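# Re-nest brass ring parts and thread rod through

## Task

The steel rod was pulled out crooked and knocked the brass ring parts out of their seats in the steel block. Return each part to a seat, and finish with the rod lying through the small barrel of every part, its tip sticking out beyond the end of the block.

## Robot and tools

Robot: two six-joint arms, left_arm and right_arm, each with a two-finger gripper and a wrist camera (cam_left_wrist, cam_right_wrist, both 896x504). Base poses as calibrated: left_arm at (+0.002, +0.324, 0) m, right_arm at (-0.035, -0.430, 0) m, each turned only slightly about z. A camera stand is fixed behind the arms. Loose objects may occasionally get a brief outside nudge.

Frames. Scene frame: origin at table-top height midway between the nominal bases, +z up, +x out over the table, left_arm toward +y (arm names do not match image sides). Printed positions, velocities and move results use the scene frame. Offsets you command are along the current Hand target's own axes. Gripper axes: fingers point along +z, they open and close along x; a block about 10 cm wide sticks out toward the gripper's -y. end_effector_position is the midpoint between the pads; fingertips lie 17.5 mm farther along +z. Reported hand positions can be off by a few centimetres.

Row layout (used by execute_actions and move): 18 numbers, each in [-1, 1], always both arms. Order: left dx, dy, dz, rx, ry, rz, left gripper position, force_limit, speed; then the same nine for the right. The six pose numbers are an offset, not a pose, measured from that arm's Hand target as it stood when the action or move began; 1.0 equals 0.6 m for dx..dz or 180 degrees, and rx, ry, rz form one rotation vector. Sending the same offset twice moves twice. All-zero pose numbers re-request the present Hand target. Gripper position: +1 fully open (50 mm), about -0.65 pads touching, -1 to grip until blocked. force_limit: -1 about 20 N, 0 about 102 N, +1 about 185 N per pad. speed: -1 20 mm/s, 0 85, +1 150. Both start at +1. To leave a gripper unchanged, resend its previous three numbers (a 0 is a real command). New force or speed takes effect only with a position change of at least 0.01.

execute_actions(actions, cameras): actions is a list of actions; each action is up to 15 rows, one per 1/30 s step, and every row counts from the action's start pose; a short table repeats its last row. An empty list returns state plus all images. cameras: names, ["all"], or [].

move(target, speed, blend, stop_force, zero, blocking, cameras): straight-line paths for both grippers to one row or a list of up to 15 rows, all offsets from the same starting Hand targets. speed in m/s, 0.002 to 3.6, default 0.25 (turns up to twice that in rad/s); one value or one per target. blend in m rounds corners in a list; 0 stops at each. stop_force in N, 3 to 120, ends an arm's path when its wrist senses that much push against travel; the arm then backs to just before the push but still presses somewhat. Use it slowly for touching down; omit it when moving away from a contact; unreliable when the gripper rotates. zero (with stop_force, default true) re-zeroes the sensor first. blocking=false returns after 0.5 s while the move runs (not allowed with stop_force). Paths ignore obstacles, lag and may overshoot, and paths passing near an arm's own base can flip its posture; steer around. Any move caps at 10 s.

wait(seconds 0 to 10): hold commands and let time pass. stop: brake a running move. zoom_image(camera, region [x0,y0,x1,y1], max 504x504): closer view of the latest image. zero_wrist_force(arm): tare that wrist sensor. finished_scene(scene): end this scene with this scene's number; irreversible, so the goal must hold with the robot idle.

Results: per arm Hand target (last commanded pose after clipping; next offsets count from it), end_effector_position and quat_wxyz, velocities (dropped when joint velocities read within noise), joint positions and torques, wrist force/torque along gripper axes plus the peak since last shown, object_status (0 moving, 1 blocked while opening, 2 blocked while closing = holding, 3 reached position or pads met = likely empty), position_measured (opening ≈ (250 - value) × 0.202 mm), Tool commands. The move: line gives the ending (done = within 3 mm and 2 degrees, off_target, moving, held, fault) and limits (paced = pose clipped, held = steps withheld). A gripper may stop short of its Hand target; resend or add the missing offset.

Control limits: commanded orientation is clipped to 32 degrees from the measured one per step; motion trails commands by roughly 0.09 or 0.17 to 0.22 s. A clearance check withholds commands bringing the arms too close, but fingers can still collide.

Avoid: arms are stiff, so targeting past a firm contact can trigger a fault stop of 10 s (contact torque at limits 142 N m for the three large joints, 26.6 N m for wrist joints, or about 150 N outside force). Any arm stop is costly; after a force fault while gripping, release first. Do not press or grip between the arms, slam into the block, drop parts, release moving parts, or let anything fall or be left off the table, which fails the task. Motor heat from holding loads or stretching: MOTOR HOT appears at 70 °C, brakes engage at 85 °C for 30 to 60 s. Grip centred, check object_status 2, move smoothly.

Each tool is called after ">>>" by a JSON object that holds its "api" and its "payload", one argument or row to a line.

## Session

>>> {"api": "execute_actions", "payload": {
  "actions": []
}}

Scene clock: 0.00 s.
left_arm: end_effector_position=(+0.3371, -0.0844, +0.2578) position_measured=3 object_status=3 end_effector_quat_wxyz=(-0.299, +0.947, -0.045, -0.105) | right_arm: end_effector_position=(+0.6299, -0.8847, +0.2652) position_measured=3 object_status=3 end_effector_quat_wxyz=(-0.033, +0.430, +0.902, +0.027)
Joint positions: left_arm=[-1.198 -1.108 1.154 -0.976 -1.505 0.472] | right_arm=[2.695 -2.489 -0.37 -1.919 1.625 -1.133]
Joint velocities: within noise
Joint torques (N m): no reading
Motor temperatures (°C): left_arm=[18 25 23 27 32 28] | right_arm=[22 26 24 27 27 29]
Wrist force (N): no reading
Wrist torque (N m): no reading
Wrist force, peak (N): no reading
Hand target: left_arm +0.3371, -0.0844, +0.2578; -0.299, +0.947, -0.045, -0.105 | right_arm +0.6299, -0.8847, +0.2652; -0.033, +0.430, +0.902, +0.027
Tool commands: left_gripper/position=+1.0 left_gripper/force_limit=+1.0 left_gripper/speed=+1.0 right_gripper/position=+1.0 right_gripper/force_limit=+1.0 right_gripper/speed=+1.0
camera_calibration:
cam_left_wrist: T_world_to_cam=[[0.970913, -0.0083707, -0.239284, -0.255632], [-0.0716985, -0.963692, -0.25721, 0.0268152], [-0.228444, 0.266885, -0.936262, 0.472661], [0, 0, 0, 1]] pos_world=[0.358095, -0.102444, 0.388263]
cam_right_wrist: T_world_to_cam=[[-0.614846, 0.783575, 0.0892973, 1.0654], [0.757633, 0.555427, 0.342773, -0.0536587], [0.21899, 0.278407, -0.935165, 0.483017], [0, 0, 0, 1]] pos_world=[0.589936, -0.939494, 0.374955]

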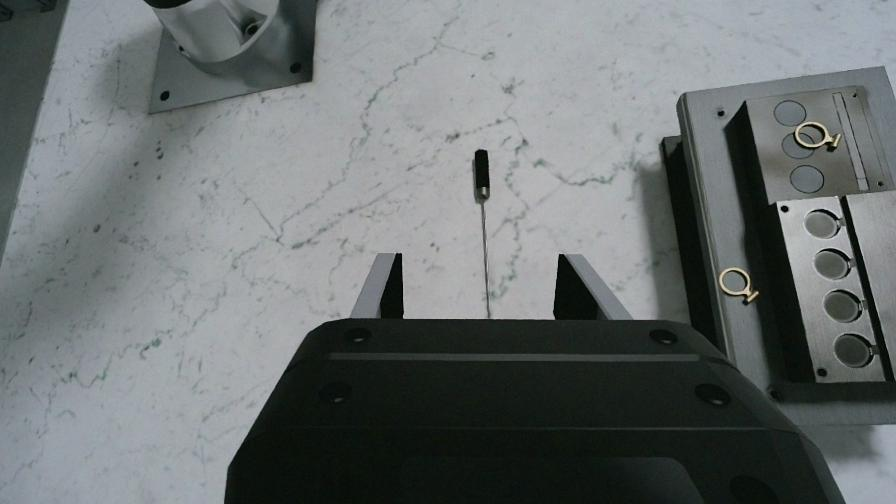

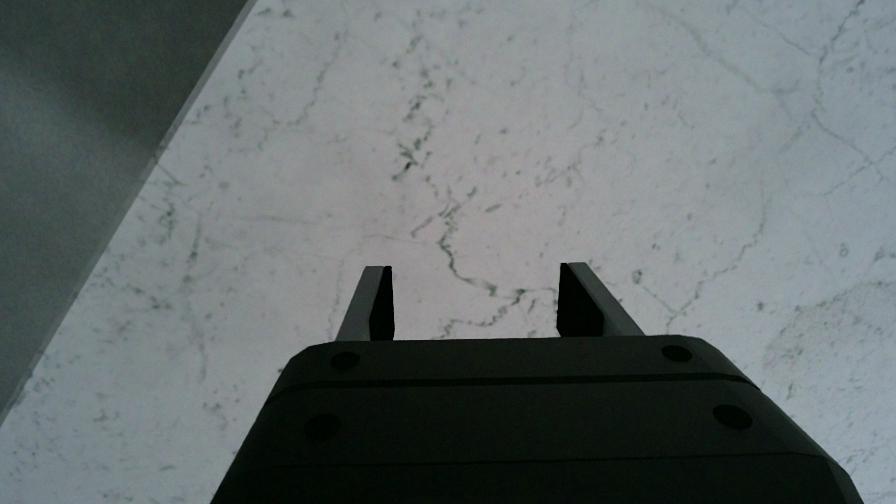

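>>> {"api": "move", "payload": {
  "target": [0.279,-0.1583,-0.0565,-0.194,0.0681,-0.0292,1,1,1,0,0,0,0,0,0,1,1,1],
  "speed": 0.25,
  "cameras": ["cam_left_wrist"]
}}

Scene clock: 40.63 s.
left_arm: end_effector_position=(+0.5199, -0.0302, +0.3000) position_measured=3 object_status=3 end_effector_quat_wxyz=(+0.000, +1.000, +0.000, +0.000) | right_arm: end_effector_position=(+0.6299, -0.8847, +0.2652) position_measured=3 object_status=3 end_effector_quat_wxyz=(-0.033, +0.430, +0.902, +0.027)
Joint positions: left_arm=[-0.839 -1.281 1.308 -1.599 -1.571 0.758] | right_arm=[2.695 -2.489 -0.37 -1.919 1.625 -1.133]
Joint torques (N m): left_arm=[2.29 -33.88 -32.16 -3.59 1.21 -0.23] | right_arm=[-0.19 60.26 22.32 2.8 0.29 -0.09]
Wrist force (N): left_arm=[-0.1 -0.4 0.2] | right_arm=[0.2 0.2 0.0]
Wrist torque (N m): left_arm=[0.18 -0.19 -0.10] | right_arm=[0.03 -0.04 0.00]
Wrist force, peak (N): left_arm=[-1.7 2.5 0.3] | right_arm=[0.2 -0.2 0.1]
Hand target: left_arm +0.5200, -0.0302, +0.3001; +0.000, +1.000, +0.000, +0.000 | right_arm +0.6299, -0.8847, +0.2652; -0.033, +0.430, +0.902, +0.027
Off the commanded pose: left_arm 0.000 m, 0 deg | right_arm 0.000 m, 0 deg.
move: done
camera_calibration:
cam_left_wrist: T_world_to_cam=[[0.999802, 0.00316619, -0.0196242, -0.503147], [0.00961121, -0.941162, 0.337818, -0.117058], [-0.0174, -0.33794, -0.941007, 0.412961], [0, 0, 0, 1]] pos_world=[0.511358, 0.0309785, 0.41827]
Images, in order (width x height): cam_left_wrist 896x504.

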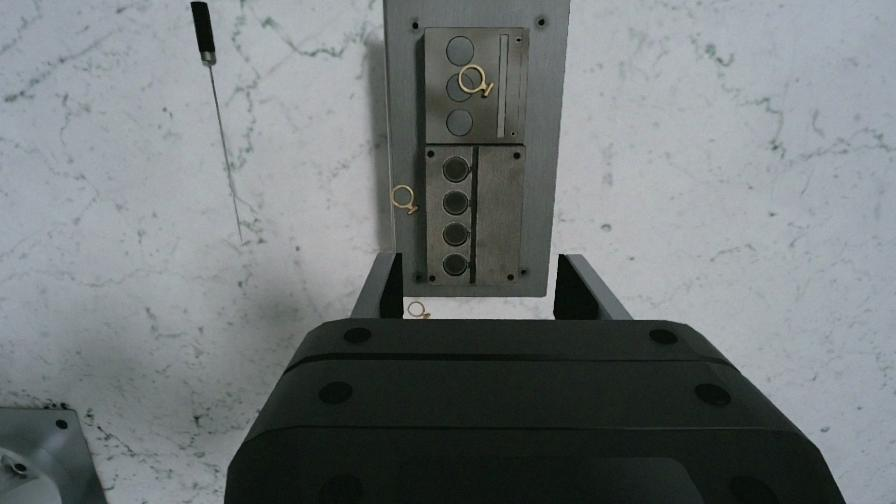

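>>> {"api": "zoom_image", "payload": {
  "camera": "cam_left_wrist",
  "region": [370, 0, 590, 150]
}}

>>> {"api": "zoom_image", "payload": {
  "camera": "cam_left_wrist",
  "region": [370, 140, 590, 325]
}}

>>> {"api": "zoom_image", "payload": {
  "camera": "cam_left_wrist",
  "region": [150, 0, 370, 260]
}}

Scaled by 2.291 from the camera's 896x504 image, which has a finer 1280x720 frame.

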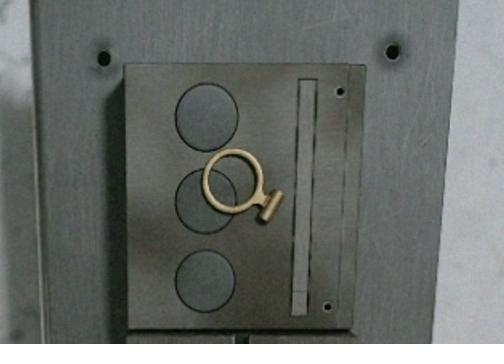

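Scaled by 2.291 from the camera's 896x504 image, which has a finer 1280x720 frame.

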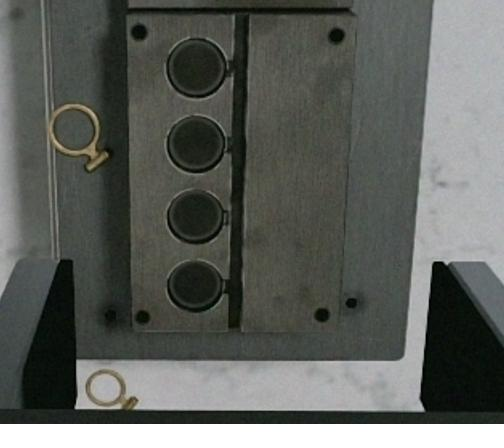

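Scaled by 1.938 from the camera's 896x504 image, which has a finer 1280x720 frame.

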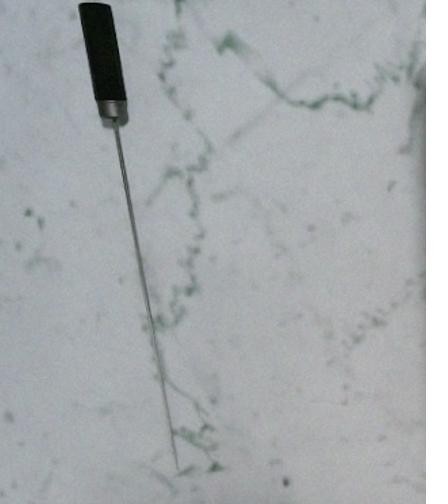

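>>> {"api": "move", "payload": {
  "target": [-0.2,-0.383,-0.083,0,0,0,1,1,1,0.8427,0.251,-0.0168,-0.349,-0.147,0.177,1,1,1],
  "speed": 0.25,
  "cameras": ["all"]
}}

Scene clock: 89.87 s.
left_arm: end_effector_position=(+0.4001, +0.1997, +0.3495) position_measured=3 object_status=3 end_effector_quat_wxyz=(+0.000, +1.000, +0.000, +0.000) | right_arm: end_effector_position=(+0.4300, -0.3996, +0.3201) position_measured=3 object_status=3 end_effector_quat_wxyz=(+0.380, +0.596, +0.596, +0.380)
Joint positions: left_arm=[-0.653 -1.797 1.716 -1.491 -1.571 0.944] | right_arm=[3.888 -1.062 -2.581 -0.062 0.912 0.37]
Joint torques (N m): left_arm=[-9.63 -15.06 -33.91 -3.79 -1.11 -0.99] | right_arm=[12.28 -3.24 18.06 5.58 -1.84 0.2]
Wrist force (N): left_arm=[-0.5 -0.9 0.7] | right_arm=[-0.7 0.1 -0.6]
Wrist torque (N m): left_arm=[0.05 -0.14 -0.24] | right_arm=[0.28 0.15 0.11]
Wrist force, peak (N): left_arm=[-0.9 -2.2 0.1] | right_arm=[-2.6 -1.1 -0.1]
Hand target: left_arm +0.4001, +0.1997, +0.3496; +0.000, +1.000, +0.000, +0.000 | right_arm +0.4299, -0.3995, +0.3200; +0.380, +0.596, +0.596, +0.380
Off the commanded pose: left_arm 0.000 m, 0 deg | right_arm 0.000 m, 0 deg.
move: done
camera_calibration:
cam_left_wrist: T_world_to_cam=[[0.999803, 0.00329025, -0.0195646, -0.383187], [0.00971112, -0.941098, 0.337995, 0.0836063], [-0.0173002, -0.338119, -0.940944, 0.535127], [0, 0, 0, 1]] pos_world=[0.391558, 0.260879, 0.467769]
cam_right_wrist: T_world_to_cam=[[0.000551825, 0.999839, 0.0179471, 0.402069], [0.103688, -0.0179076, 0.994449, -0.346964], [0.99461, 0.00131214, -0.103681, -0.267316], [0, 0, 0, 1]] pos_world=[0.30163, -0.407867, 0.310106]

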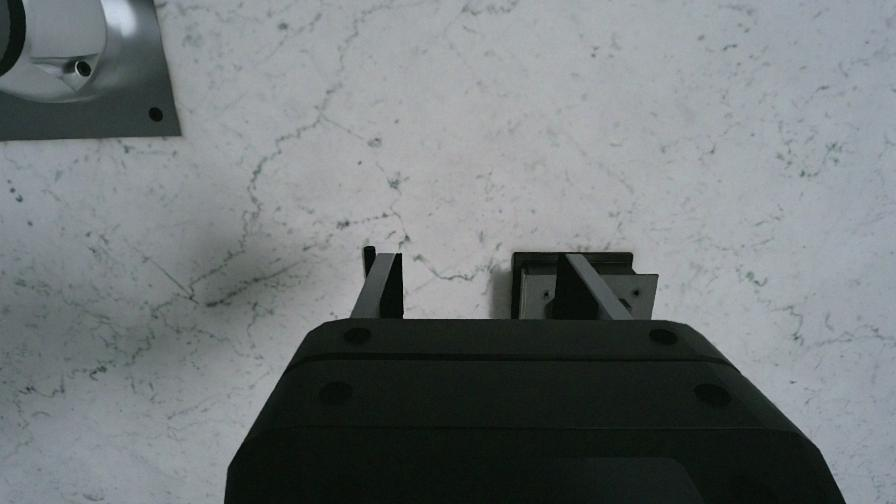

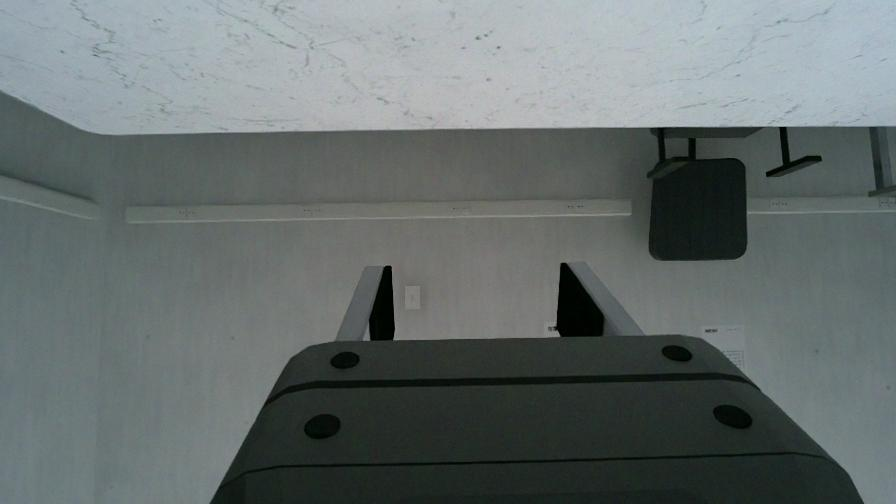

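>>> {"api": "move", "payload": {
  "target": [0,0,0,0,0,0,1,1,1,0.63,-0.258,0.1167,0,0,0,1,1,1],
  "speed": 0.2,
  "cameras": ["cam_right_wrist"]
}}

Scene clock: 98.20 s.
left_arm: end_effector_position=(+0.4001, +0.1997, +0.3496) position_measured=3 object_status=3 end_effector_quat_wxyz=(+0.000, +1.000, +0.000, +0.000) | right_arm: end_effector_position=(+0.4279, -0.0214, +0.1503) position_measured=3 object_status=3 end_effector_quat_wxyz=(+0.380, +0.596, +0.596, +0.380)
Joint positions: left_arm=[-0.653 -1.797 1.716 -1.491 -1.571 0.944] | right_arm=[4.496 -1.958 -2.226 -0.088 0.486 1.082]
Joint torques (N m): left_arm=[-10.15 -20.49 -32.9 -3.72 1.34 0.38] | right_arm=[-14.87 24.29 14.66 5.82 -0.13 -1.55]
Wrist force (N): left_arm=[-0.1 -0.9 0.8] | right_arm=[-0.7 0.0 -0.4]
Wrist torque (N m): left_arm=[0.05 -0.21 -0.24] | right_arm=[0.27 0.14 0.09]
Wrist force, peak (N): left_arm=[-0.1 -1.1 0.8] | right_arm=[-3.2 1.3 -0.9]
Hand target: left_arm +0.4001, +0.1997, +0.3496; +0.000, +1.000, +0.000, +0.000 | right_arm +0.4279, -0.0214, +0.1503; +0.380, +0.596, +0.596, +0.380
Off the commanded pose: left_arm 0.000 m, 0 deg | right_arm 0.000 m, 0 deg.
move: done
camera_calibration:
cam_right_wrist: T_world_to_cam=[[0.000452386, 0.999839, 0.0179574, 0.0271052], [0.10369, -0.0179076, 0.994448, -0.171218], [0.99461, 0.00141213, -0.103681, -0.283315], [0, 0, 0, 1]] pos_world=[0.29953, -0.0297668, 0.140406]
Images, in order (width x height): cam_right_wrist 896x504.

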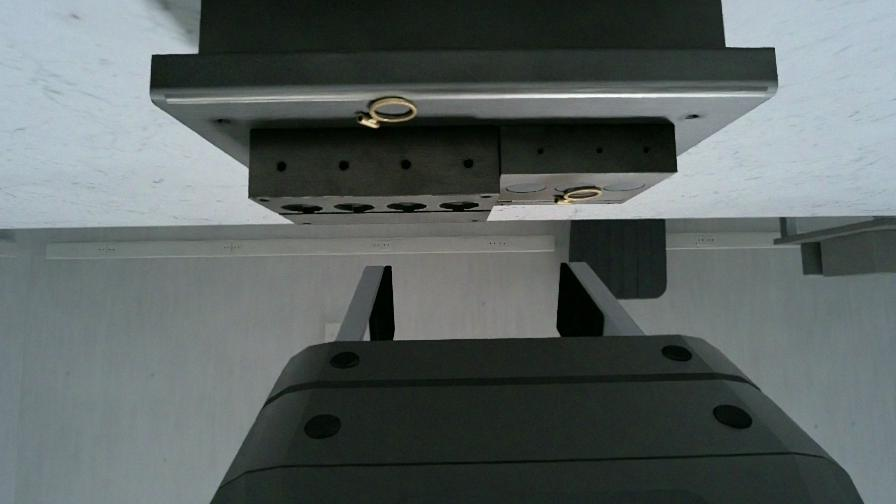

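>>> {"api": "zoom_image", "payload": {
  "camera": "cam_right_wrist",
  "region": [340, 80, 460, 140]
}}

>>> {"api": "zoom_image", "payload": {
  "camera": "cam_right_wrist",
  "region": [530, 170, 630, 220]
}}

>>> {"api": "zoom_image", "payload": {
  "camera": "cam_right_wrist",
  "region": [240, 120, 500, 230]
}}

Scaled by 4.200 from the camera's 896x504 image, which has a finer 1280x720 frame.

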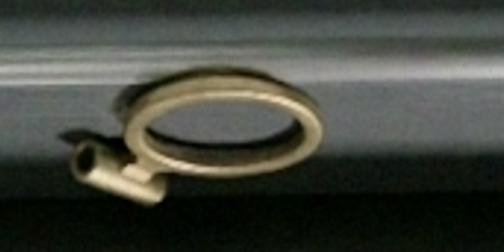

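Scaled by 5.040 from the camera's 896x504 image, which has a finer 1280x720 frame.

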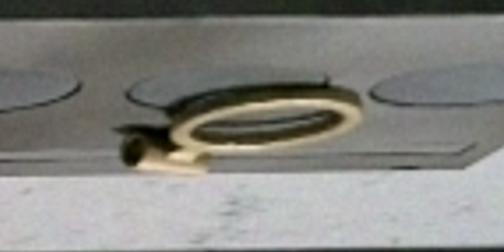

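Scaled by 1.938 from the camera's 896x504 image, which has a finer 1280x720 frame.

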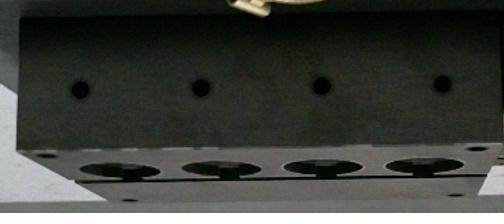

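>>> {"api": "move", "payload": {
  "target": [0,0,0,0,0,0,1,1,1,0.0833,0.0418,0.1092,0,0,0,1,1,1],
  "speed": 0.1,
  "cameras": ["cam_right_wrist"]
}}

>>> {"api": "zoom_image", "payload": {
  "camera": "cam_right_wrist",
  "region": [430, 160, 550, 230]
}}

Scene clock: 116.87 s.
left_arm: end_effector_position=(+0.4001, +0.1997, +0.3496) position_measured=3 object_status=3 end_effector_quat_wxyz=(+0.000, +1.000, +0.000, +0.000) | right_arm: end_effector_position=(+0.4980, +0.0285, +0.1454) position_measured=3 object_status=3 end_effector_quat_wxyz=(+0.380, +0.596, +0.596, +0.380)
Joint positions: left_arm=[-0.653 -1.797 1.716 -1.491 -1.571 0.944] | right_arm=[4.386 -2.135 -1.978 0.01 0.541 0.888]
Joint torques (N m): left_arm=[-8.8 -19.79 -33.51 -3.88 1.41 0.48] | right_arm=[12.77 40.61 13 1.49 -2.83 1.74]
Wrist force (N): left_arm=[0.0 -1.0 0.7] | right_arm=[-0.5 0.1 -0.2]
Wrist torque (N m): left_arm=[0.04 -0.22 -0.24] | right_arm=[0.29 0.09 -0.04]
Wrist force, peak (N): left_arm=[-0.5 -1.0 0.8] | right_arm=[-1.7 -0.5 -1.8]
Hand target: left_arm +0.4001, +0.1997, +0.3496; +0.000, +1.000, +0.000, +0.000 | right_arm +0.4979, +0.0286, +0.1454; +0.380, +0.596, +0.596, +0.380
Off the commanded pose: left_arm 0.000 m, 0 deg | right_arm 0.000 m, 0 deg.
move: done
camera_calibration:
cam_right_wrist: T_world_to_cam=[[0.000761093, 0.999837, 0.0180258, -0.0229516], [0.103686, -0.0180075, 0.994447, -0.172615], [0.99461, 0.00111215, -0.103682, -0.353621], [0, 0, 0, 1]] pos_world=[0.36963, 0.0202327, 0.135406]
Images, in order (width x height): cam_right_wrist 896x504.

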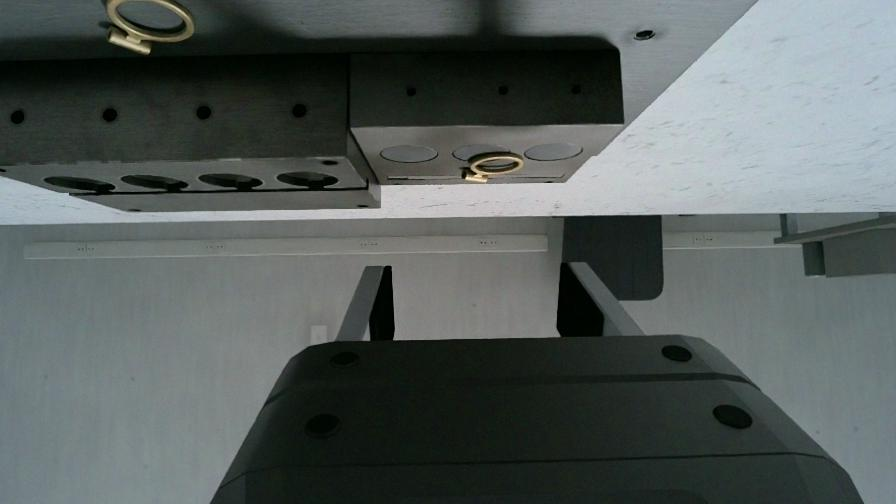

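Scaled by 4.200 from the camera's 896x504 image, which has a finer 1280x720 frame.

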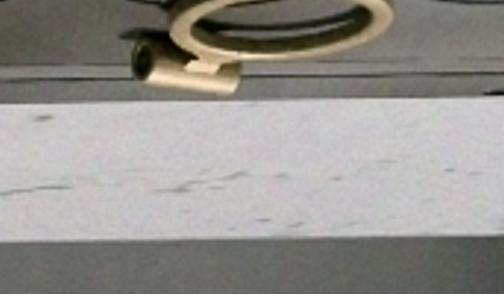

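>>> {"api": "zoom_image", "payload": {
  "camera": "cam_right_wrist",
  "region": [450, 140, 540, 190]
}}

Scaled by 5.600 from the camera's 896x504 image, which has a finer 1280x720 frame.

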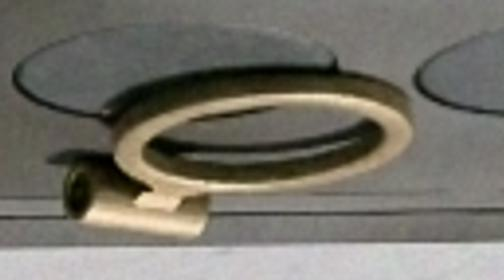

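>>> {"api": "move", "payload": {
  "target": [0.2027,0.2677,0.3167,0,0,0.672,1,1,1,-0.0833,-0.0543,-0.1954,0,0,0,1,1,1],
  "speed": 0.2,
  "cameras": ["all"]
}}

Scene clock: 185.53 s.
left_arm: end_effector_position=(+0.5218, +0.0387, +0.1599) position_measured=3 object_status=3 end_effector_quat_wxyz=(+0.000, -0.493, +0.870, -0.001) | right_arm: end_effector_position=(+0.3778, -0.0214, +0.1654) position_measured=3 object_status=3 end_effector_quat_wxyz=(+0.380, +0.596, +0.596, +0.380)
Joint positions: left_arm=[-0.754 -1.293 1.692 -1.971 -1.571 2.954] | right_arm=[4.609 -1.819 -2.287 -0.38 0.448 1.32]
Joint torques (N m): left_arm=[3.67 -43.95 -14.69 -1.22 -1.2 0.85] | right_arm=[-14.77 19.65 23.78 5.66 -1.23 -2.3]
Wrist force (N): left_arm=[-0.1 -0.6 0.4] | right_arm=[-0.8 -0.2 -0.6]
Wrist torque (N m): left_arm=[0.10 -0.17 -0.13] | right_arm=[0.24 0.13 0.09]
Wrist force, peak (N): left_arm=[0.1 -0.8 1.2] | right_arm=[-0.7 -0.3 -1.2]
Hand target: left_arm +0.5218, +0.0388, +0.1598; +0.000, -0.493, +0.870, -0.001 | right_arm +0.3779, -0.0215, +0.1653; +0.380, +0.596, +0.596, +0.380
Off the commanded pose: left_arm 0.000 m, 0 deg | right_arm 0.000 m, 0 deg.
move: done
camera_calibration:
cam_left_wrist: T_world_to_cam=[[-0.51149, -0.859055, -0.0200503, 0.314121], [-0.812695, 0.476044, 0.336019, 0.369587], [-0.279114, 0.188165, -0.941642, 0.420713], [0, 0, 0, 1]] pos_world=[0.578459, 0.0147442, 0.278271]
cam_right_wrist: T_world_to_cam=[[0.0004522, 0.999839, 0.0179557, 0.0268587], [0.10369, -0.0179058, 0.994448, -0.18095], [0.99461, 0.00141213, -0.103681, -0.23203], [0, 0, 0, 1]] pos_world=[0.24953, -0.0297668, 0.155406]

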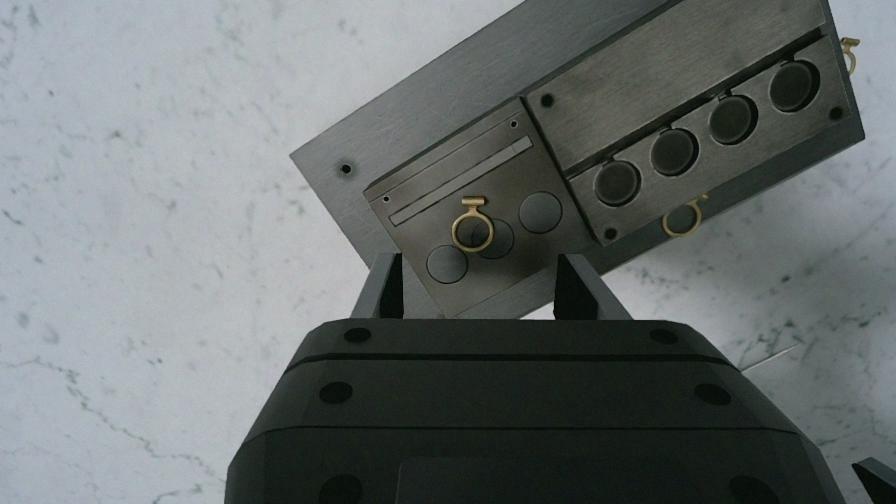

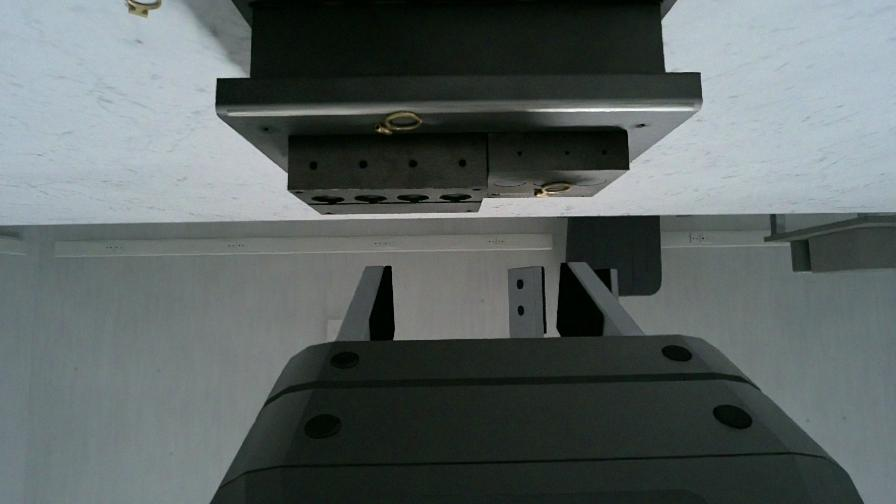

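>>> {"api": "zoom_image", "payload": {
  "camera": "cam_left_wrist",
  "region": [340, 180, 640, 330]
}}

>>> {"api": "zoom_image", "payload": {
  "camera": "cam_left_wrist",
  "region": [440, 185, 510, 260]
}}

Scaled by 1.680 from the camera's 896x504 image, which has a finer 1280x720 frame.

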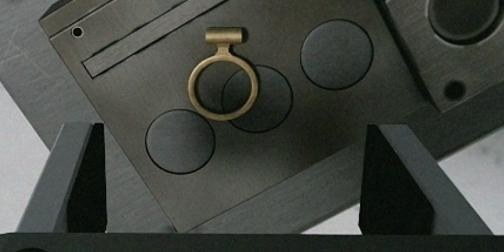

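Scaled by 6.720 from the camera's 896x504 image, which has a finer 1280x720 frame.

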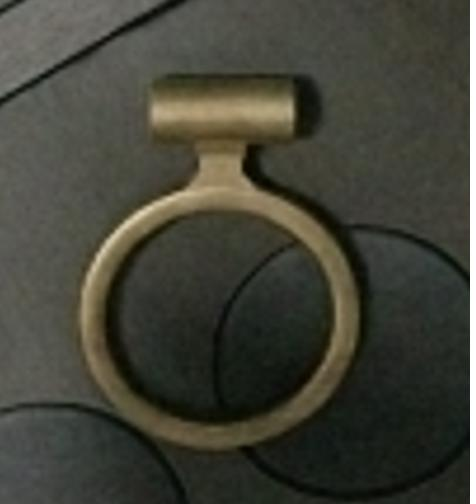

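>>> {"api": "move", "payload": {
  "target": [0,0,0.072,0,0,0,1,1,1,0,0,0,0,0,0,1,1,1],
  "speed": 0.1,
  "cameras": ["all"]
}}

>>> {"api": "move", "payload": {
  "target": [0,0,0.02,0,0,0,1,1,1,0,0,0,0,0,0,1,1,1],
  "speed": 0.004,
  "stop_force": 3
}}

Scene clock: 207.80 s.
left_arm: end_effector_position=(+0.5218, +0.0388, +0.1166) position_measured=3 object_status=3 end_effector_quat_wxyz=(+0.000, -0.493, +0.870, -0.001) | right_arm: end_effector_position=(+0.3779, -0.0215, +0.1653) position_measured=3 object_status=3 end_effector_quat_wxyz=(+0.380, +0.596, +0.596, +0.380)
Joint positions: left_arm=[-0.754 -1.248 1.753 -2.077 -1.571 2.954] | right_arm=[4.609 -1.819 -2.287 -0.38 0.448 1.32]
Joint torques (N m): left_arm=[4.93 -42.89 -30.07 -2.48 -0.92 0.63] | right_arm=[-13.88 19.15 22.29 5.67 -0.5 -2.34]
Wrist force (N): left_arm=[-0.3 -0.6 0.5] | right_arm=[-0.7 0.1 -0.5]
Wrist torque (N m): left_arm=[0.08 -0.15 -0.14] | right_arm=[0.29 0.12 0.10]
Wrist force, peak (N): left_arm=[-0.4 -0.5 2.1] | right_arm=[-1.0 -0.2 -0.8]
Hand target: left_arm +0.5219, +0.0388, +0.1166; +0.000, -0.493, +0.870, -0.001 | right_arm +0.3779, -0.0215, +0.1653; +0.380, +0.596, +0.596, +0.380
Off the commanded pose: left_arm 0.000 m, 0 deg | right_arm 0.000 m, 0 deg.
move: done
camera_calibration:
cam_left_wrist: T_world_to_cam=[[-0.511556, -0.859015, -0.0200985, 0.3133], [-0.812585, 0.476038, 0.336294, 0.384043], [-0.279314, 0.188365, -0.941543, 0.379935], [0, 0, 0, 1]] pos_world=[0.578459, 0.014744, 0.234871]
cam_right_wrist: T_world_to_cam=[[0.000551825, 0.999839, 0.0179471, 0.0268355], [0.103688, -0.0179076, 0.994449, -0.18095], [0.99461, 0.00131214, -0.103681, -0.232033], [0, 0, 0, 1]] pos_world=[0.24953, -0.0297671, 0.155406]

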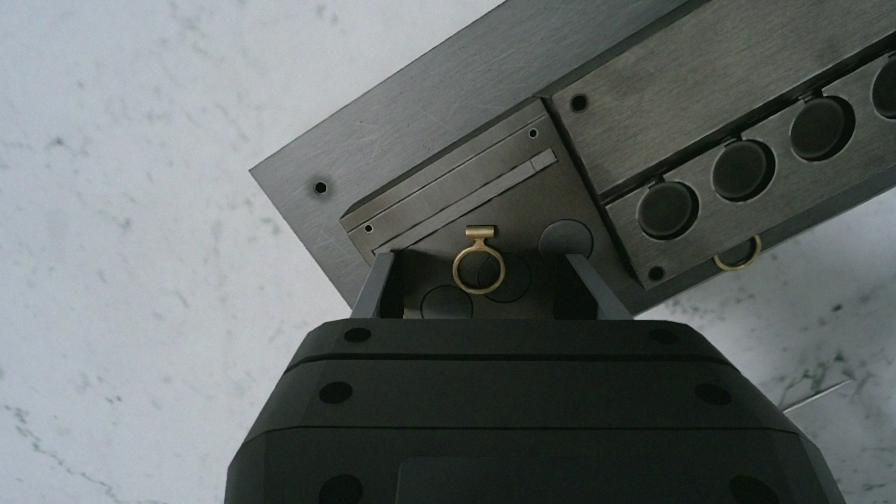

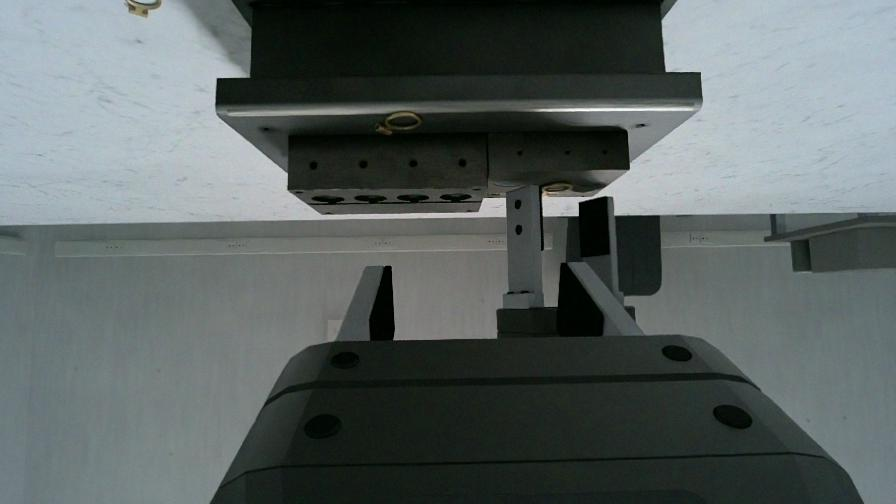

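Scene clock: 210.33 s.
left_arm: end_effector_position=(+0.5219, +0.0388, +0.1104) position_measured=3 object_status=3 end_effector_quat_wxyz=(+0.000, -0.493, +0.870, -0.001) | right_arm: end_effector_position=(+0.3779, -0.0215, +0.1653) position_measured=3 object_status=3 end_effector_quat_wxyz=(+0.380, +0.596, +0.596, +0.380)
Joint positions: left_arm=[-0.754 -1.24 1.761 -2.093 -1.571 2.954] | right_arm=[4.609 -1.819 -2.287 -0.38 0.448 1.32]
Joint torques (N m): left_arm=[1.99 -41.59 -23.54 -0.37 0.93 -0.13] | right_arm=[-14.45 19.71 20.44 5.65 -0.47 -2.18]
Wrist force (N): left_arm=[-0.2 -0.5 -7.5] | right_arm=[-0.8 -0.2 -0.7]
Wrist torque (N m): left_arm=[0.09 -0.41 -0.16] | right_arm=[0.23 0.13 0.10]
Wrist force, peak (N): left_arm=[-0.1 3.4 -10.6] | right_arm=[-1.0 -0.1 -0.8]
Hand target: left_arm +0.5219, +0.0388, +0.1104; +0.000, -0.493, +0.870, -0.001 (not the last commanded pose) | right_arm +0.3779, -0.0215, +0.1653; +0.380, +0.596, +0.596, +0.380
Off the commanded pose: left_arm 0.006 m, 0 deg | right_arm 0.000 m, 0 deg.
move: contact (left_arm)

>>> {"api": "move", "payload": {
  "target": [0,0,-0.003,0,0,0,1,1,1,0,0,0,0,0,0,1,1,1],
  "speed": 0.01
}}

>>> {"api": "execute_actions", "payload": {
  "actions": [
    [[0,0,0,0,0,0,-1,-1,-1,0,0,0,0,0,0,1,1,1]],
    [[0,0,0,0,0,0,-1,-1,-1,0,0,0,0,0,0,1,1,1]],
    [[0,0,0,0,0,0,-1,-1,-1,0,0,0,0,0,0,1,1,1]],
    [[0,0,0,0,0,0,-1,-1,-1,0,0,0,0,0,0,1,1,1]]
  ],
  "cameras": ["all"]
}}

>>> {"api": "zoom_image", "payload": {
  "camera": "cam_left_wrist",
  "region": [400, 200, 560, 330]
}}

Scene clock: 216.90 s.
left_arm: end_effector_position=(+0.5219, +0.0388, +0.1122) position_measured=3 object_status=3 end_effector_quat_wxyz=(+0.000, -0.493, +0.870, -0.001) | right_arm: end_effector_position=(+0.3779, -0.0215, +0.1653) position_measured=3 object_status=3 end_effector_quat_wxyz=(+0.380, +0.596, +0.596, +0.380)
Joint positions: left_arm=[-0.754 -1.243 1.759 -2.088 -1.571 2.954] | right_arm=[4.609 -1.819 -2.287 -0.38 0.448 1.32]
Joint torques (N m): left_arm=[1.14 -43.01 -28.01 -1.91 0.84 0] | right_arm=[-13.82 19.27 15.95 5.77 -0.47 -2.16]
Wrist force (N): left_arm=[-0.3 -0.5 0.3] | right_arm=[-0.6 -0.1 -0.6]
Wrist torque (N m): left_arm=[0.08 -0.15 -0.15] | right_arm=[0.25 0.10 0.10]
Wrist force, peak (N): left_arm=[-0.2 -0.3 -7.6] | right_arm=[-0.9 -0.1 -0.9]
Hand target: left_arm +0.5219, +0.0388, +0.1122; +0.000, -0.493, +0.870, -0.001 | right_arm +0.3779, -0.0215, +0.1653; +0.380, +0.596, +0.596, +0.380
Off the commanded pose: left_arm 0.000 m, 0 deg | right_arm 0.000 m, 0 deg.
move: done

Scene clock: 219.63 s.
left_arm: end_effector_position=(+0.5219, +0.0388, +0.1123) position_measured=251 object_status=3 end_effector_quat_wxyz=(+0.000, -0.493, +0.870, -0.001) | right_arm: end_effector_position=(+0.3779, -0.0215, +0.1653) position_measured=3 object_status=3 end_effector_quat_wxyz=(+0.380, +0.596, +0.596, +0.380)
Joint positions: left_arm=[-0.754 -1.243 1.759 -2.088 -1.571 2.954] | right_arm=[4.609 -1.819 -2.287 -0.38 0.448 1.32]
Joint torques (N m): left_arm=[2.02 -15.78 -9.36 2.39 0.9 -0.13] | right_arm=[-13.84 19.94 12.59 5.69 -0.71 -2.14]
Wrist force (N): left_arm=[-1.4 -1.0 -35.7] | right_arm=[-0.9 -0.2 -0.7]
Wrist torque (N m): left_arm=[0.45 -0.16 -0.16] | right_arm=[0.24 0.15 0.10]
Wrist force, peak (N): left_arm=[-0.9 -1.0 -36.1] | right_arm=[-0.9 0.1 -0.7]
Hand target: left_arm +0.5219, +0.0388, +0.1122; +0.000, -0.493, +0.870, -0.001 | right_arm +0.3779, -0.0215, +0.1653; +0.380, +0.596, +0.596, +0.380
Off the commanded pose: left_arm 0.000 m, 0 deg | right_arm 0.000 m, 0 deg.
camera_calibration:
cam_left_wrist: T_world_to_cam=[[-0.511573, -0.859006, -0.0200695, 0.313218], [-0.812675, 0.476132, 0.335943, 0.385586], [-0.279021, 0.188169, -0.941669, 0.375843], [0, 0, 0, 1]] pos_world=[0.578458, 0.0147442, 0.230671]
cam_right_wrist: T_world_to_cam=[[0.000551825, 0.999839, 0.0179471, 0.0268355], [0.103688, -0.0179076, 0.994449, -0.18095], [0.99461, 0.00131214, -0.103681, -0.232033], [0, 0, 0, 1]] pos_world=[0.24953, -0.0297671, 0.155406]

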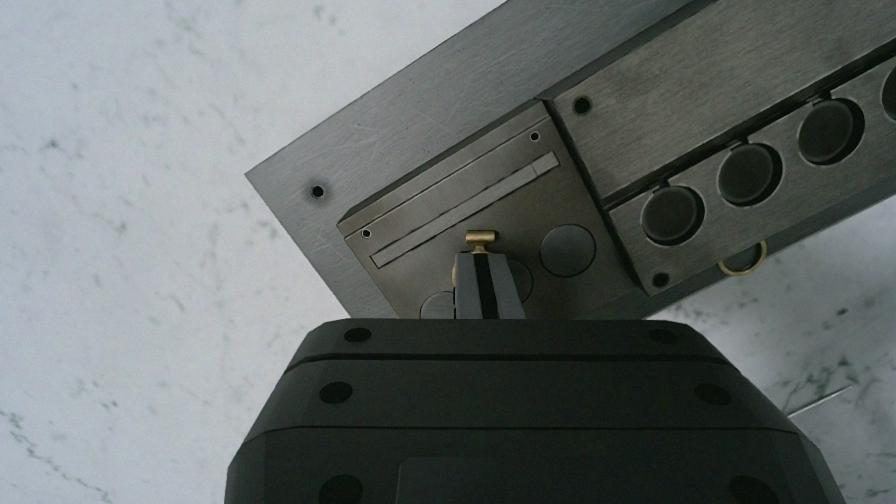

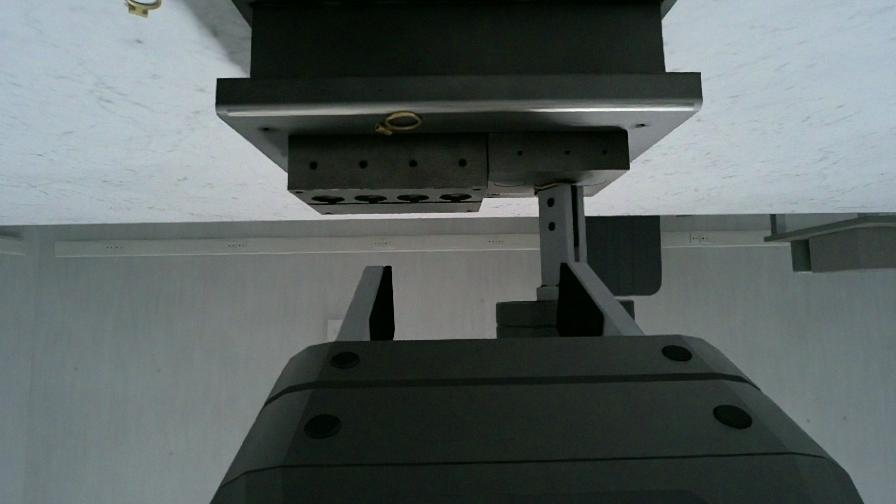

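Scaled by 3.150 from the camera's 896x504 image, which has a finer 1280x720 frame.

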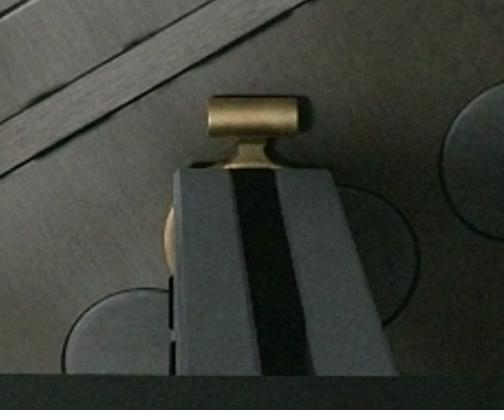

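>>> {"api": "move", "payload": {
  "target": [0,0,-0.005,0,0,0,-1,-1,-1,0,0,0,0,0,0,1,1,1],
  "speed": 0.02,
  "cameras": ["all"]
}}

>>> {"api": "zoom_image", "payload": {
  "camera": "cam_right_wrist",
  "region": [500, 150, 640, 220]
}}

Scene clock: 229.63 s.
left_arm: end_effector_position=(+0.5219, +0.0388, +0.1152) position_measured=251 object_status=3 end_effector_quat_wxyz=(+0.000, -0.493, +0.870, -0.001) | right_arm: end_effector_position=(+0.3779, -0.0215, +0.1653) position_measured=3 object_status=3 end_effector_quat_wxyz=(+0.380, +0.596, +0.596, +0.380)
Joint positions: left_arm=[-0.754 -1.246 1.755 -2.081 -1.571 2.954] | right_arm=[4.609 -1.819 -2.287 -0.38 0.448 1.32]
Joint torques (N m): left_arm=[2.19 -43.3 -27.32 -2.79 0.94 -0.12] | right_arm=[-14.38 20.62 8.57 5.73 -0.47 -2.2]
Wrist force (N): left_arm=[-0.1 -0.6 0.5] | right_arm=[-0.5 -0.1 -0.6]
Wrist torque (N m): left_arm=[0.08 -0.18 -0.15] | right_arm=[0.25 0.08 0.10]
Wrist force, peak (N): left_arm=[-0.9 -2.7 -36.0] | right_arm=[-0.7 -0.1 -0.9]
Hand target: left_arm +0.5219, +0.0388, +0.1152; +0.000, -0.493, +0.870, -0.001 | right_arm +0.3779, -0.0215, +0.1653; +0.380, +0.596, +0.596, +0.380
Off the commanded pose: left_arm 0.000 m, 0 deg | right_arm 0.000 m, 0 deg.
move: done
camera_calibration:
cam_left_wrist: T_world_to_cam=[[-0.511557, -0.859014, -0.0201137, 0.313278], [-0.812655, 0.47608, 0.336064, 0.384573], [-0.279108, 0.188261, -0.941624, 0.378613], [0, 0, 0, 1]] pos_world=[0.578458, 0.0147441, 0.233571]
cam_right_wrist: T_world_to_cam=[[0.000551825, 0.999839, 0.0179471, 0.0268355], [0.103688, -0.0179076, 0.994449, -0.18095], [0.99461, 0.00131214, -0.103681, -0.232033], [0, 0, 0, 1]] pos_world=[0.24953, -0.0297671, 0.155406]

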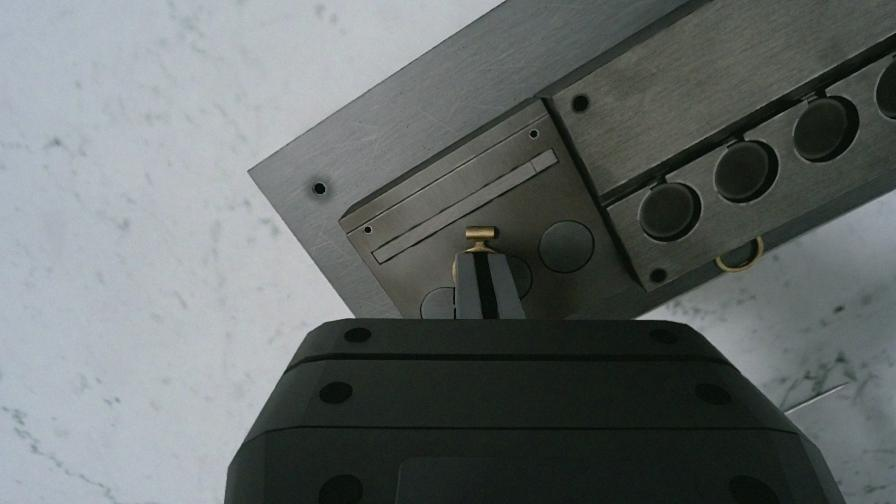

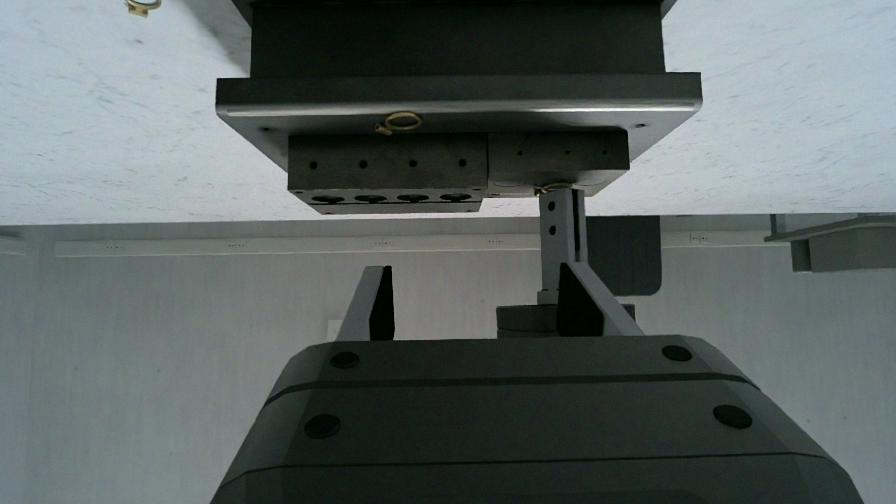

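Scaled by 3.600 from the camera's 896x504 image, which has a finer 1280x720 frame.

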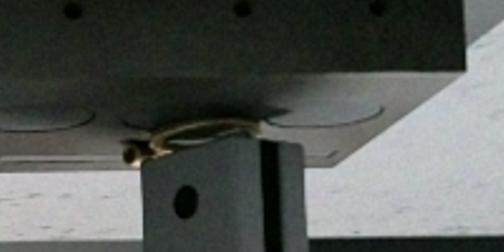

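>>> {"api": "execute_actions", "payload": {
  "actions": [
    [[0,0,0,0,0,0,0.1,-1,-0.5,0,0,0,0,0,0,1,1,1]],
    [[0,0,0,0,0,0,0.1,-1,-0.5,0,0,0,0,0,0,1,1,1]]
  ],
  "cameras": ["cam_left_wrist"]
}}

>>> {"api": "zoom_image", "payload": {
  "camera": "cam_left_wrist",
  "region": [400, 200, 560, 330]
}}

Scene clock: 236.37 s.
left_arm: end_effector_position=(+0.5219, +0.0388, +0.1152) position_measured=138 object_status=3 end_effector_quat_wxyz=(+0.000, -0.493, +0.870, -0.001) | right_arm: end_effector_position=(+0.3779, -0.0215, +0.1653) position_measured=3 object_status=3 end_effector_quat_wxyz=(+0.380, +0.596, +0.596, +0.380)
Joint positions: left_arm=[-0.754 -1.246 1.755 -2.081 -1.571 2.954] | right_arm=[4.609 -1.819 -2.287 -0.38 0.448 1.32]
Joint torques (N m): left_arm=[2.37 -34.54 -18.83 -3.96 1.07 0.32] | right_arm=[-13.78 20.99 8.7 5.57 -0.72 -2.22]
Wrist force (N): left_arm=[-0.5 -0.5 0.6] | right_arm=[-0.7 -0.3 -0.7]
Wrist torque (N m): left_arm=[0.09 -0.11 -0.15] | right_arm=[0.23 0.12 0.10]
Wrist force, peak (N): left_arm=[-0.3 -0.9 0.8] | right_arm=[-0.9 -0.2 -0.7]
Hand target: left_arm +0.5219, +0.0388, +0.1152; +0.000, -0.493, +0.870, -0.001 | right_arm +0.3779, -0.0215, +0.1653; +0.380, +0.596, +0.596, +0.380
Off the commanded pose: left_arm 0.000 m, 0 deg | right_arm 0.000 m, 0 deg.
camera_calibration:
cam_left_wrist: T_world_to_cam=[[-0.511601, -0.85899, -0.0200039, 0.313278], [-0.812626, 0.476162, 0.33602, 0.384565], [-0.279112, 0.188164, -0.941643, 0.378621], [0, 0, 0, 1]] pos_world=[0.578458, 0.0147442, 0.233571]
Images, in order (width x height): cam_left_wrist 896x504.

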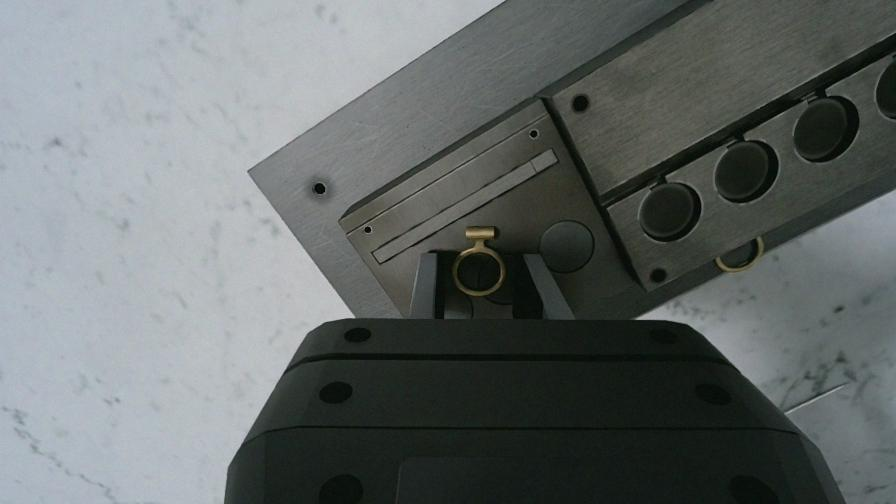

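Scaled by 3.150 from the camera's 896x504 image, which has a finer 1280x720 frame.

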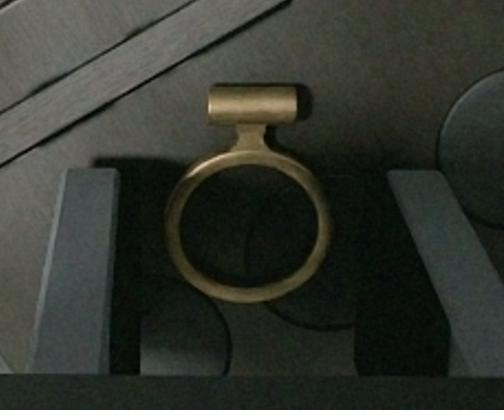

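>>> {"api": "move", "payload": {
  "target": [0,0,0.015,0,0,0,0.1,-1,-0.5,0,0,0,0,0,0,1,1,1],
  "speed": 0.004,
  "stop_force": 3,
  "cameras": ["all"]
}}

>>> {"api": "zoom_image", "payload": {
  "camera": "cam_right_wrist",
  "region": [500, 150, 640, 220]
}}

>>> {"api": "zoom_image", "payload": {
  "camera": "cam_left_wrist",
  "region": [400, 200, 560, 330]
}}

Scene clock: 255.93 s.
left_arm: end_effector_position=(+0.5219, +0.0388, +0.1104) position_measured=138 object_status=3 end_effector_quat_wxyz=(+0.000, -0.493, +0.870, -0.001) | right_arm: end_effector_position=(+0.3779, -0.0215, +0.1653) position_measured=3 object_status=3 end_effector_quat_wxyz=(+0.380, +0.596, +0.596, +0.380)
Joint positions: left_arm=[-0.754 -1.24 1.761 -2.093 -1.571 2.954] | right_arm=[4.609 -1.819 -2.287 -0.38 0.448 1.32]
Joint torques (N m): left_arm=[3.46 -40.99 -23.81 -0.35 1.09 0.48] | right_arm=[-13.68 20.85 9.25 5.67 -0.62 -2.11]
Wrist force (N): left_arm=[-0.2 -0.4 -8.0] | right_arm=[-0.6 0.0 -0.6]
Wrist torque (N m): left_arm=[0.09 -0.30 -0.16] | right_arm=[0.26 0.10 0.10]
Wrist force, peak (N): left_arm=[-0.2 4.1 -11.0] | right_arm=[-1.1 0.0 -0.7]
Hand target: left_arm +0.5219, +0.0388, +0.1104; +0.000, -0.493, +0.870, -0.001 (not the last commanded pose) | right_arm +0.3779, -0.0215, +0.1653; +0.380, +0.596, +0.596, +0.380
Off the commanded pose: left_arm 0.004 m, 0 deg | right_arm 0.000 m, 0 deg.
move: contact (left_arm)
camera_calibration:
cam_left_wrist: T_world_to_cam=[[-0.511601, -0.85899, -0.0200039, 0.313181], [-0.812626, 0.476162, 0.33602, 0.386178], [-0.279112, 0.188164, -0.941643, 0.374101], [0, 0, 0, 1]] pos_world=[0.578458, 0.0147442, 0.228771]
cam_right_wrist: T_world_to_cam=[[0.000551825, 0.999839, 0.0179471, 0.0268355], [0.103688, -0.0179076, 0.994449, -0.18095], [0.99461, 0.00131214, -0.103681, -0.232033], [0, 0, 0, 1]] pos_world=[0.24953, -0.0297671, 0.155406]

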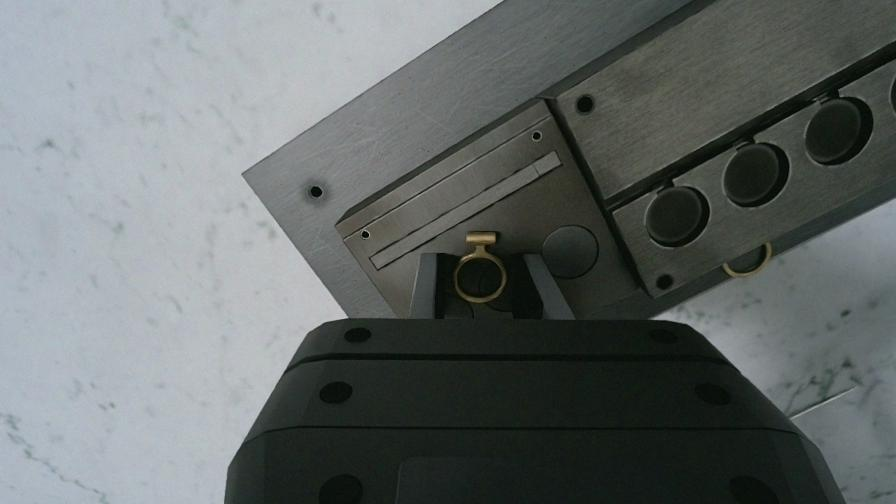

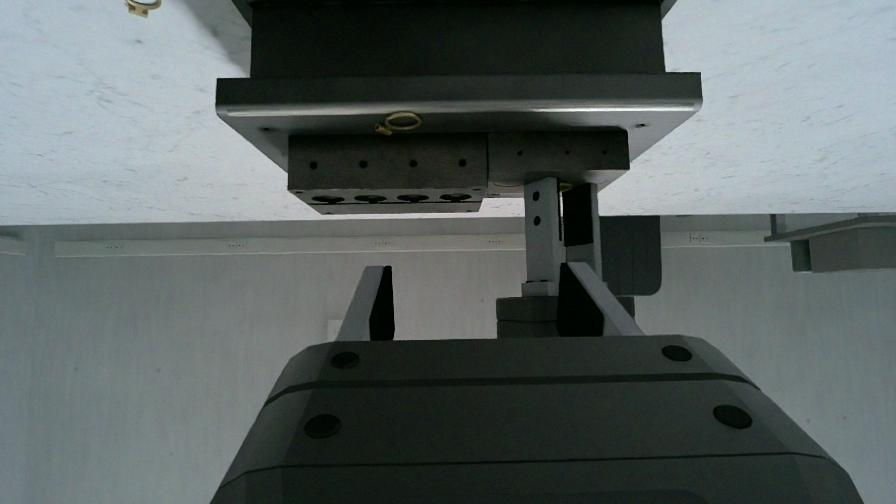

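Scaled by 3.600 from the camera's 896x504 image, which has a finer 1280x720 frame.

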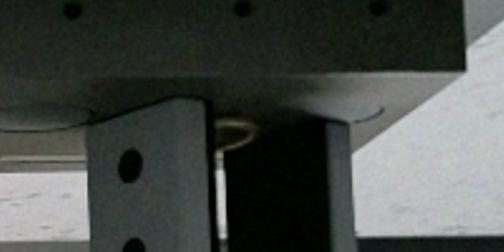

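Scaled by 3.150 from the camera's 896x504 image, which has a finer 1280x720 frame.

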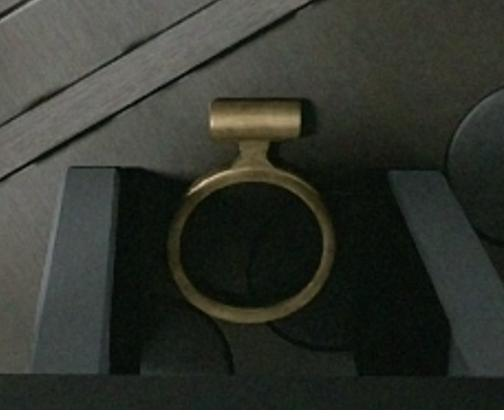

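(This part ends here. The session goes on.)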